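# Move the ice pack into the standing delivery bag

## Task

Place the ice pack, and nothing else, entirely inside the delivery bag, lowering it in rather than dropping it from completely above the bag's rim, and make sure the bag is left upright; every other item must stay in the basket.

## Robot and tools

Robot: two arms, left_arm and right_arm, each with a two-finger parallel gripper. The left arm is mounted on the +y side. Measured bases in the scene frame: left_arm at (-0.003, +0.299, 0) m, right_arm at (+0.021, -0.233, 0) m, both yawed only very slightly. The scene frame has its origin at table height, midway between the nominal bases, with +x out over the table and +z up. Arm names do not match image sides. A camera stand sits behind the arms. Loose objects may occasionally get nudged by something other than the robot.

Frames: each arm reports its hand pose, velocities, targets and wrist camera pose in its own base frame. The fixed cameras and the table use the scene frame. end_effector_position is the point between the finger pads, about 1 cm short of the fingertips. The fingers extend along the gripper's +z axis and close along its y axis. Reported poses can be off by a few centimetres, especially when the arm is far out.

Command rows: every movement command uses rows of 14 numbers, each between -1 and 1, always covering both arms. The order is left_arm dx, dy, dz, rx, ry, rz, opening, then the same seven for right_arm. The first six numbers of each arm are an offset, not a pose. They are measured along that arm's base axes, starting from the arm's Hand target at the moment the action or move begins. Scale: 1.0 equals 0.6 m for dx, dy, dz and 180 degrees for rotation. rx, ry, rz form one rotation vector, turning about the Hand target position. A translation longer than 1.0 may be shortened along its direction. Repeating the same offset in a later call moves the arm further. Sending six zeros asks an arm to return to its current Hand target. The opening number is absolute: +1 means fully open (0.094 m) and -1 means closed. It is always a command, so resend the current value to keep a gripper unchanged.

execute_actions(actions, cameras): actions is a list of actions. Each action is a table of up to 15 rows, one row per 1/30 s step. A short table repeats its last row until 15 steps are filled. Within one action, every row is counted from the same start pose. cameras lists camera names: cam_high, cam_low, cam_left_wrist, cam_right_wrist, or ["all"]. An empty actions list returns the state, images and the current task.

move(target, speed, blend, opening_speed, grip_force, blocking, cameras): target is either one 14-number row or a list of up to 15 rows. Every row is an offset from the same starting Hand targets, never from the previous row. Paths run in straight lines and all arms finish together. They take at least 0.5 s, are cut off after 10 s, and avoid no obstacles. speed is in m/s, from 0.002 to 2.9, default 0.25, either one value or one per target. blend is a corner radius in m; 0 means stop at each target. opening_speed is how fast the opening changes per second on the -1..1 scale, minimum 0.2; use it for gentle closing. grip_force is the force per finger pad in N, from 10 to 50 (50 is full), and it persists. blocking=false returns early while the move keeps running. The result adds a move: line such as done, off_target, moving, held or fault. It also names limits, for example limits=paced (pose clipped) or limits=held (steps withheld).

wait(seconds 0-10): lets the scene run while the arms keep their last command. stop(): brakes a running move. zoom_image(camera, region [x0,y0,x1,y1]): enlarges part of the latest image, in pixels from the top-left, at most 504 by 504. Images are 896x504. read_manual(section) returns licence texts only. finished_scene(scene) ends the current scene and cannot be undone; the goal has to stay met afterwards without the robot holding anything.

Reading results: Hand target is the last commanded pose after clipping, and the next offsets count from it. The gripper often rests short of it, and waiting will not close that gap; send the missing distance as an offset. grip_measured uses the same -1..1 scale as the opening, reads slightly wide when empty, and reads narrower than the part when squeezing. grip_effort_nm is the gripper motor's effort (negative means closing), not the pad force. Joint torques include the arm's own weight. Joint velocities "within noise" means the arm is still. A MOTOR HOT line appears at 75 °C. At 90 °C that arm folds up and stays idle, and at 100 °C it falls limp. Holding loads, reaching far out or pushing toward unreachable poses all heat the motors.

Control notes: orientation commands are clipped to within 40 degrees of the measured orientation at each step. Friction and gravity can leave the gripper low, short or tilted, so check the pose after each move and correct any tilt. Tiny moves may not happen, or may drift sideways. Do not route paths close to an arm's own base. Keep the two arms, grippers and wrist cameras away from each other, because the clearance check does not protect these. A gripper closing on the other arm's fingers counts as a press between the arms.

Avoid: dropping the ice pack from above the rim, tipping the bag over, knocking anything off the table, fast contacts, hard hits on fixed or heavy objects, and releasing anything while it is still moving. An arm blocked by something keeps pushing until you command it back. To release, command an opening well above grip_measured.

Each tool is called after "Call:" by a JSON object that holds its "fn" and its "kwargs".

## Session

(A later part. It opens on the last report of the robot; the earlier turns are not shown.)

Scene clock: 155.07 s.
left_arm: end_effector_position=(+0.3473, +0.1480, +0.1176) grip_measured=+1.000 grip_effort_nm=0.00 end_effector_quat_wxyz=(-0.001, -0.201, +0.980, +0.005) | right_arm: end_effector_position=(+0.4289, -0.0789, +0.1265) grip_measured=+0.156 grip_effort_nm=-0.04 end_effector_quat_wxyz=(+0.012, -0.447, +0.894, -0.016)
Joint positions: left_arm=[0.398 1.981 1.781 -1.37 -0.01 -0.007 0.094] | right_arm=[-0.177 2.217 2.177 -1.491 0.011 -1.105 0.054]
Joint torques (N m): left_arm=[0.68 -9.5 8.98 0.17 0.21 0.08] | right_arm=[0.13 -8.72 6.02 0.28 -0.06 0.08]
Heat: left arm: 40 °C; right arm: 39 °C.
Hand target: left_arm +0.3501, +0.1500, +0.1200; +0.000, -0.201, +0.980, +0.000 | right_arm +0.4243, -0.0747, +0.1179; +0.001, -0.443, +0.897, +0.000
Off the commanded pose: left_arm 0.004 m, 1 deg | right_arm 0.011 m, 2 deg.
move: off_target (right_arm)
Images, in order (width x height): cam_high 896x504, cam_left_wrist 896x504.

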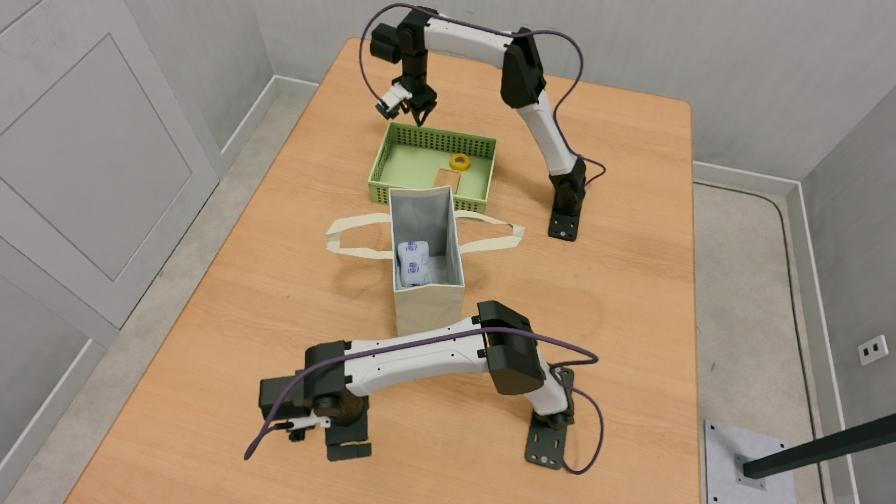

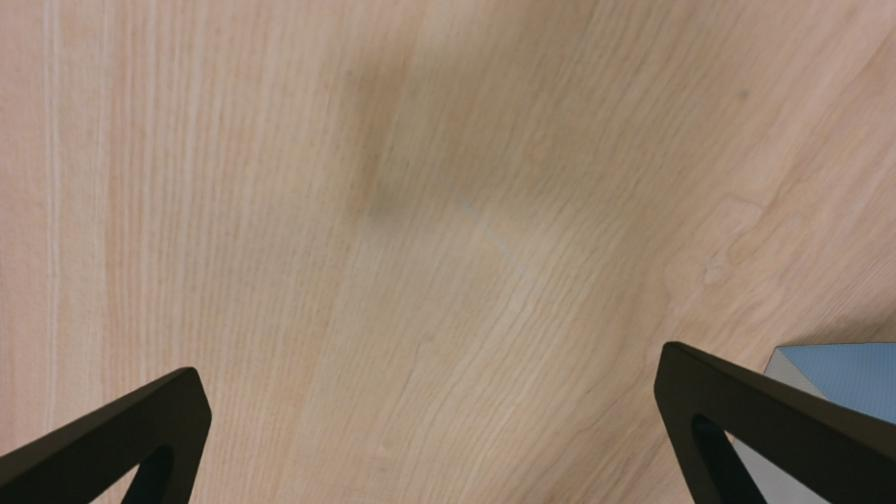

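Call:
{"fn": "move", "kwargs": {"target": [[0, 0, 0, 0, 0, 0, 1.0, -0.0238, 0.0745, -0.0298, 0, 0, 0, 0.155], [0, 0, 0, 0, 0, 0, 1.0, -0.0238, 0.0745, -0.1298, 0, 0, 0, 0.155]], "speed": [0.3, 0.25], "cameras": ["cam_right_wrist"]}}

Scene clock: 163.03 s.
left_arm: end_effector_position=(+0.3471, +0.1479, +0.1176) grip_measured=+1.000 grip_effort_nm=0.00 end_effector_quat_wxyz=(-0.001, -0.201, +0.980, +0.005) | right_arm: end_effector_position=(+0.4080, -0.0289, +0.0366) grip_measured=+0.156 grip_effort_nm=-0.04 end_effector_quat_wxyz=(-0.011, -0.451, +0.893, +0.003)
Joint positions: left_arm=[0.398 1.981 1.781 -1.371 -0.01 -0.007 0.094] | right_arm=[-0.068 2.162 1.729 -1.162 0.006 -1.003 0.054]
Joint torques (N m): left_arm=[0.68 -9.5 8.98 0.16 0.21 0.08] | right_arm=[-0.66 -10.91 5.49 0.49 -0.02 0.07]
Heat: left arm: 40 °C; right arm: 40 °C.
Hand target: left_arm +0.3500, +0.1499, +0.1200; +0.000, -0.201, +0.980, +0.000 | right_arm +0.4100, -0.0299, +0.0401; +0.001, -0.443, +0.897, +0.000
Off the commanded pose: left_arm 0.004 m, 1 deg | right_arm 0.004 m, 2 deg.
move: done
Images, in order (width x height): cam_right_wrist 896x504.

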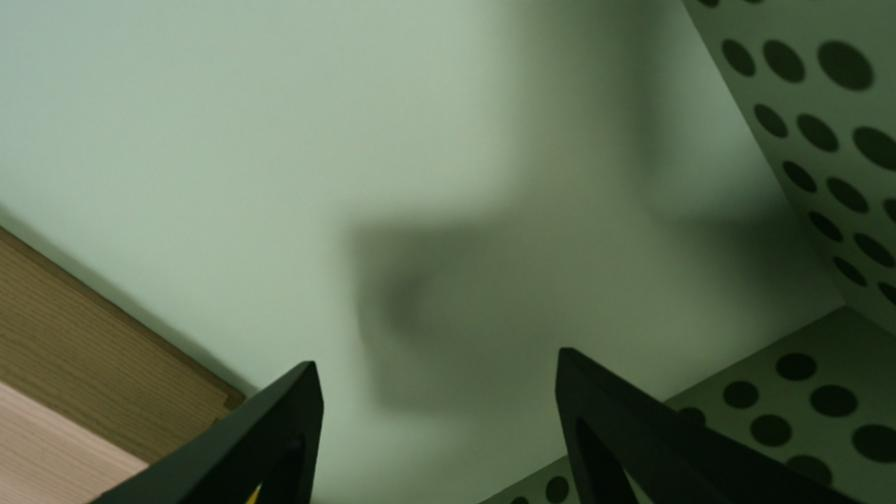

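Call:
{"fn": "move", "kwargs": {"target": [[0, 0, 0, 0, 0, 0, 1.0, 0.0017, 0, 0.2, -0.0023, -0.0271, 0.0002, 0.155], [0, 0, 0, 0, 0, 0, 1.0, -0.0052, 0.2967, 0.4915, 0.0356, -0.1798, 0.0942, 0.155], [0, 0, 0, 0, 0, 0, 1.0, -0.2292, 0.6107, 0.4915, 0.0974, -0.1729, 0.2318, 0.155]], "speed": 0.4, "blend": [0.04, 0.06, 0], "cameras": ["cam_right_wrist"]}}

Scene clock: 166.27 s.
left_arm: end_effector_position=(+0.3471, +0.1479, +0.1176) grip_measured=+1.000 grip_effort_nm=0.00 end_effector_quat_wxyz=(-0.001, -0.201, +0.980, +0.005) | right_arm: end_effector_position=(+0.2666, +0.3355, +0.3288) grip_measured=+0.156 grip_effort_nm=-0.04 end_effector_quat_wxyz=(-0.288, +0.717, -0.635, -0.020)
Joint positions: left_arm=[0.398 1.981 1.781 -1.371 -0.01 -0.007 0.094] | right_arm=[0.894 1.91 2.426 -1.501 -0.012 -0.794 0.054]
Joint torques (N m): left_arm=[0.66 -9.5 8.99 0.15 0.21 0.08] | right_arm=[-0.61 -6.58 8.65 1.46 0.15 0.13]
Heat: left arm: 40 °C; right arm: 41 °C.
Hand target: left_arm +0.3500, +0.1499, +0.1200; +0.000, -0.201, +0.980, +0.000 | right_arm +0.2725, +0.3364, +0.3349; -0.300, +0.707, -0.640, -0.017
Off the commanded pose: left_arm 0.004 m, 1 deg | right_arm 0.009 m, 2 deg.
move: done
Images, in order (width x height): cam_right_wrist 896x504.

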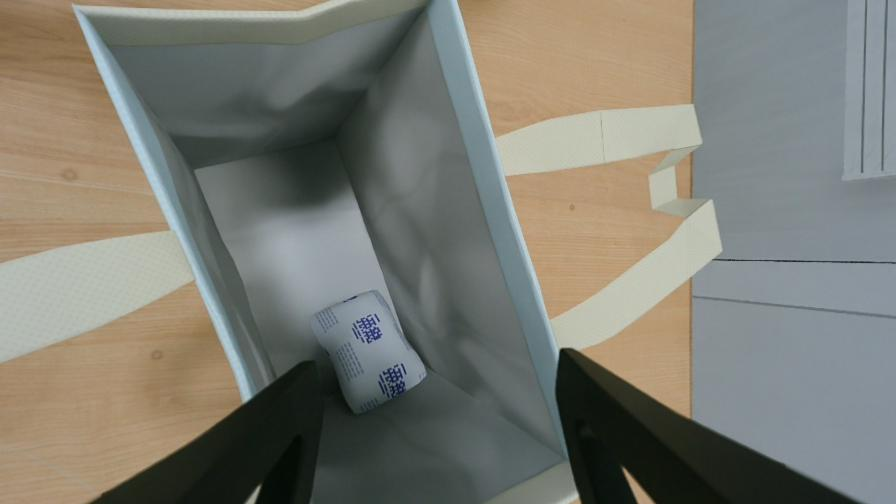

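Call:
{"fn": "move", "kwargs": {"target": [0, 0, 0, 0, 0, 0, 1.0, 0.045, -0.0163, 0.005, -0.0454, -0.0530, 0.0800, 0.155], "speed": 0.3, "cameras": ["cam_right_wrist"]}}

Scene clock: 169.53 s.
left_arm: end_effector_position=(+0.3471, +0.1479, +0.1176) grip_measured=+1.000 grip_effort_nm=0.00 end_effector_quat_wxyz=(-0.001, -0.201, +0.980, +0.005) | right_arm: end_effector_position=(+0.2954, +0.3273, +0.3399) grip_measured=+0.156 grip_effort_nm=-0.04 end_effector_quat_wxyz=(-0.302, +0.797, -0.520, +0.044)
Joint positions: left_arm=[0.398 1.981 1.781 -1.371 -0.01 -0.007 0.094] | right_arm=[0.833 1.991 2.587 -1.546 -0.008 -1.149 0.054]
Joint torques (N m): left_arm=[0.68 -9.51 8.99 0.16 0.21 0.08] | right_arm=[-0.61 -6.04 8.2 1.31 0.12 -0.18]
Heat: left arm: 40 °C; right arm: 40 °C.
Hand target: left_arm +0.3500, +0.1499, +0.1200; +0.000, -0.201, +0.980, +0.000 | right_arm +0.2995, +0.3266, +0.3381; -0.297, +0.800, -0.519, +0.050
Off the commanded pose: left_arm 0.004 m, 1 deg | right_arm 0.005 m, 1 deg.
move: done
Images, in order (width x height): cam_right_wrist 896x504.

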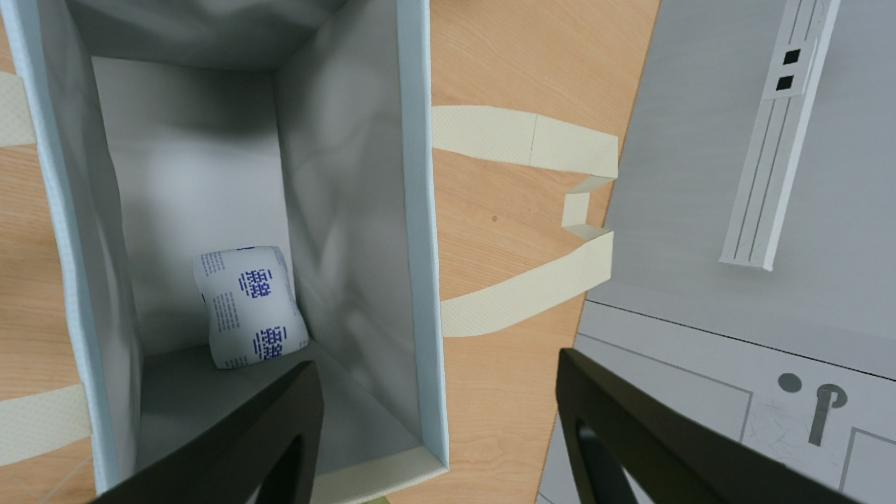

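Call:
{"fn": "move", "kwargs": {"target": [[0, 0, 0, 0, 0, 0, 1.0, -0.0002, -0.0057, -0.1468, -0.0487, 0.0542, -0.0133, 0.155], [0, 0, 0, 0, 0, 0, 1.0, -0.0013, -0.0113, -0.2885, -0.1049, 0.1080, -0.0221, 0.155], [0, 0, 0, 0, 0, 0, 1.0, -0.0098, -0.0212, -0.3668, -0.1383, 0.1372, -0.0240, 0.155]], "speed": 0.2, "blend": [0.02, 0.02, 0], "cameras": ["cam_high", "cam_right_wrist"]}}

Scene clock: 172.97 s.
left_arm: end_effector_position=(+0.3471, +0.1479, +0.1176) grip_measured=+1.000 grip_effort_nm=0.00 end_effector_quat_wxyz=(-0.001, -0.201, +0.980, +0.005) | right_arm: end_effector_position=(+0.2928, +0.3188, +0.1265) grip_measured=+0.156 grip_effort_nm=-0.04 end_effector_quat_wxyz=(-0.015, +0.822, -0.569, -0.002)
Joint positions: left_arm=[0.398 1.981 1.781 -1.371 -0.01 -0.007 0.094] | right_arm=[0.825 2.213 2.17 -1.498 -0.008 -1.106 0.054]
Joint torques (N m): left_arm=[0.66 -9.5 8.98 0.16 0.21 0.08] | right_arm=[-0.73 -8.64 6.08 0.33 0.11 0.07]
Heat: left arm: 39 °C; right arm: 40 °C.
Hand target: left_arm +0.3500, +0.1499, +0.1200; +0.000, -0.201, +0.980, +0.000 | right_arm +0.2936, +0.3139, +0.1180; +0.000, +0.817, -0.577, +0.000
Off the commanded pose: left_arm 0.004 m, 1 deg | right_arm 0.010 m, 2 deg.
move: done
Images, in order (width x height): cam_high 896x504, cam_right_wrist 896x504.

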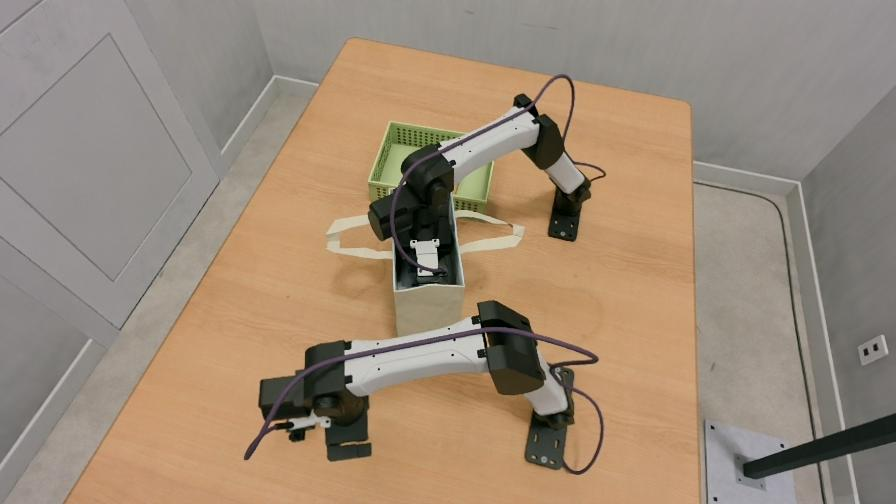

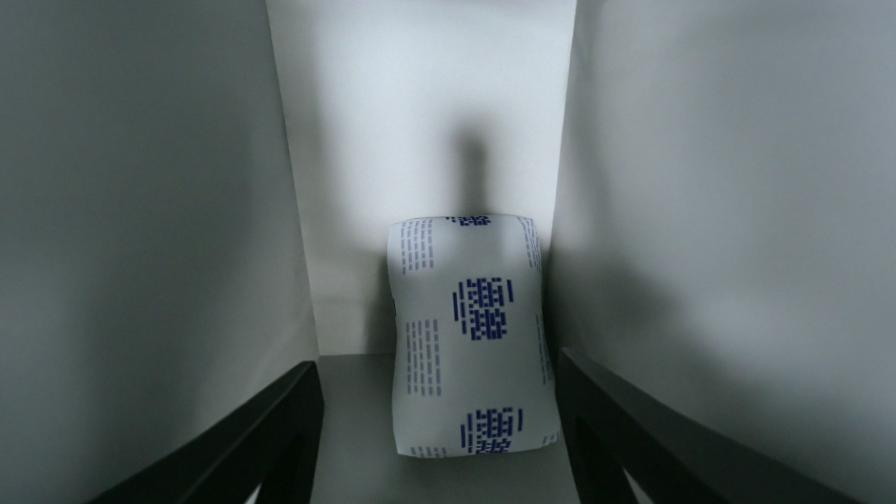

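Call:
{"fn": "move", "kwargs": {"target": [[0, 0, 0, 0, 0, 0, 1.0, 0.0130, 0.0133, 0.0783, 0.0327, -0.0302, 0.0016, -0.1], [0, 0, 0, 0, 0, 0, 1.0, 0.0138, 0.0187, 0.22, 0.0886, -0.0842, 0.0100, -0.1], [0, 0, 0, 0, 0, 0, 1.0, 0.0142, 0.0168, 0.3617, 0.1382, -0.1370, 0.0243, -0.1], [0, 0, 0, 0, 0, 0, 1.0, 0.1888, -0.2763, 0.3617, 0.1196, -0.1437, -0.2134, -0.1]], "speed": [0.2, 0.25, 0.3, 0.5], "blend": [0.01, 0.02, 0.03, 0], "cameras": ["cam_high"]}}

Scene clock: 176.80 s.
left_arm: end_effector_position=(+0.3471, +0.1479, +0.1176) grip_measured=+1.000 grip_effort_nm=0.00 end_effector_quat_wxyz=(-0.001, -0.201, +0.980, +0.005) | right_arm: end_effector_position=(+0.4055, +0.1468, +0.3364) grip_measured=-0.099 grip_effort_nm=-0.04 end_effector_quat_wxyz=(+0.281, -0.553, +0.780, -0.076)
Joint positions: left_arm=[0.398 1.981 1.781 -1.371 -0.01 -0.007 0.094] | right_arm=[0.346 1.969 2.557 -1.567 -0.003 -0.887 0.042]
Joint torques (N m): left_arm=[0.68 -9.5 8.99 0.16 0.2 0.08] | right_arm=[0.21 -6.05 7.95 1.28 0.09 0.11]
Heat: left arm: 39 °C; right arm: 40 °C.
Hand target: left_arm +0.3500, +0.1499, +0.1200; +0.000, -0.201, +0.980, +0.000 | right_arm +0.4069, +0.1482, +0.3350; +0.274, -0.550, +0.785, -0.074
Off the commanded pose: left_arm 0.004 m, 1 deg | right_arm 0.002 m, 1 deg.
joint sent to its limit (right arm) — joint 4 (wrist pitch), lower limit. The joint targets still meet the commanded pose.
move: done
Images, in order (width x height): cam_high 896x504.

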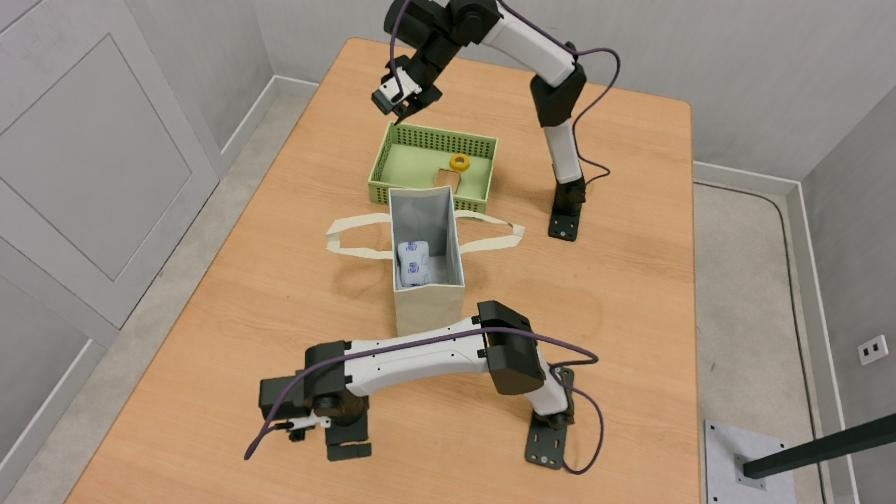

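Call:
{"fn": "move", "kwargs": {"target": [0.0922, 0.0395, 0.3583, 0.0766, -0.1787, 0, 0.155, 0, 0, 0, 0, 0, 0, -0.1], "speed": 0.4, "cameras": []}}

Call:
{"fn": "move", "kwargs": {"target": [[0.0, 0.0, -0.0967, -0.0175, 0.0408, 0, 0.155, 0, 0, 0, 0, 0, 0, -0.1], [-0.0019, -0.0007, -0.2617, -0.0547, 0.1276, 0, 0.155, 0, 0, 0, 0, 0, 0, -0.1], [-0.0157, -0.0067, -0.3617, -0.0766, 0.1787, 0, 0.155, 0, 0, 0, 0, 0, 0, -0.1]], "speed": 0.2, "blend": [0.02, 0.02, 0], "cameras": []}}

Scene clock: 180.93 s.
left_arm: end_effector_position=(+0.4061, +0.1727, +0.3317) grip_measured=+0.157 grip_effort_nm=-0.09 end_effector_quat_wxyz=(+0.293, -0.193, +0.934, +0.063) | right_arm: end_effector_position=(+0.4055, +0.1468, +0.3364) grip_measured=-0.099 grip_effort_nm=-0.04 end_effector_quat_wxyz=(+0.281, -0.553, +0.781, -0.076)
Joint positions: left_arm=[0.398 1.962 2.504 -1.505 -0.01 -0.006 0.054] | right_arm=[0.346 1.969 2.557 -1.568 -0.003 -0.886 0.042]
Joint torques (N m): left_arm=[0.65 -9.05 8.12 1.34 0.21 0.08] | right_arm=[0.2 -6.05 7.92 1.28 0.08 0.12]
Heat: left arm: 39 °C; right arm: 40 °C.
Hand target: left_arm +0.4053, +0.1736, +0.3350; +0.295, -0.191, +0.934, +0.060 | right_arm +0.4069, +0.1482, +0.3350; +0.274, -0.550, +0.785, -0.074
Off the commanded pose: left_arm 0.004 m, 0 deg | right_arm 0.002 m, 1 deg.
joint sent to its limit (right arm) — joint 4 (wrist pitch), lower limit. The joint targets still meet the commanded pose.
move: done
No camera images: "cameras" was empty.

Scene clock: 182.90 s.
left_arm: end_effector_position=(+0.4013, +0.1706, +0.1242) grip_measured=+0.157 grip_effort_nm=-0.09 end_effector_quat_wxyz=(+0.015, -0.201, +0.979, +0.008) | right_arm: end_effector_position=(+0.4055, +0.1468, +0.3364) grip_measured=-0.099 grip_effort_nm=-0.04 end_effector_quat_wxyz=(+0.281, -0.553, +0.781, -0.076)
Joint positions: left_arm=[0.398 2.225 2.18 -1.493 -0.009 -0.006 0.054] | right_arm=[0.346 1.969 2.557 -1.568 -0.003 -0.886 0.042]
Joint torques (N m): left_arm=[0.68 -11.93 5.15 0.23 0.21 0.08] | right_arm=[0.2 -6.04 7.94 1.29 0.09 0.11]
Heat: left arm: 39 °C; right arm: 40 °C.
Hand target: left_arm +0.3959, +0.1696, +0.1180; +0.000, -0.201, +0.980, +0.000 | right_arm +0.4069, +0.1482, +0.3350; +0.274, -0.550, +0.785, -0.074
Off the commanded pose: left_arm 0.008 m, 2 deg | right_arm 0.002 m, 1 deg.
joint sent to its limit (right arm) — joint 4 (wrist pitch), lower limit. The joint targets still meet the commanded pose.
move: done
No camera images: "cameras" was empty.

Call:
{"fn": "finished_scene", "kwargs": {"scene": 1}}

The scene is finished: the task was done.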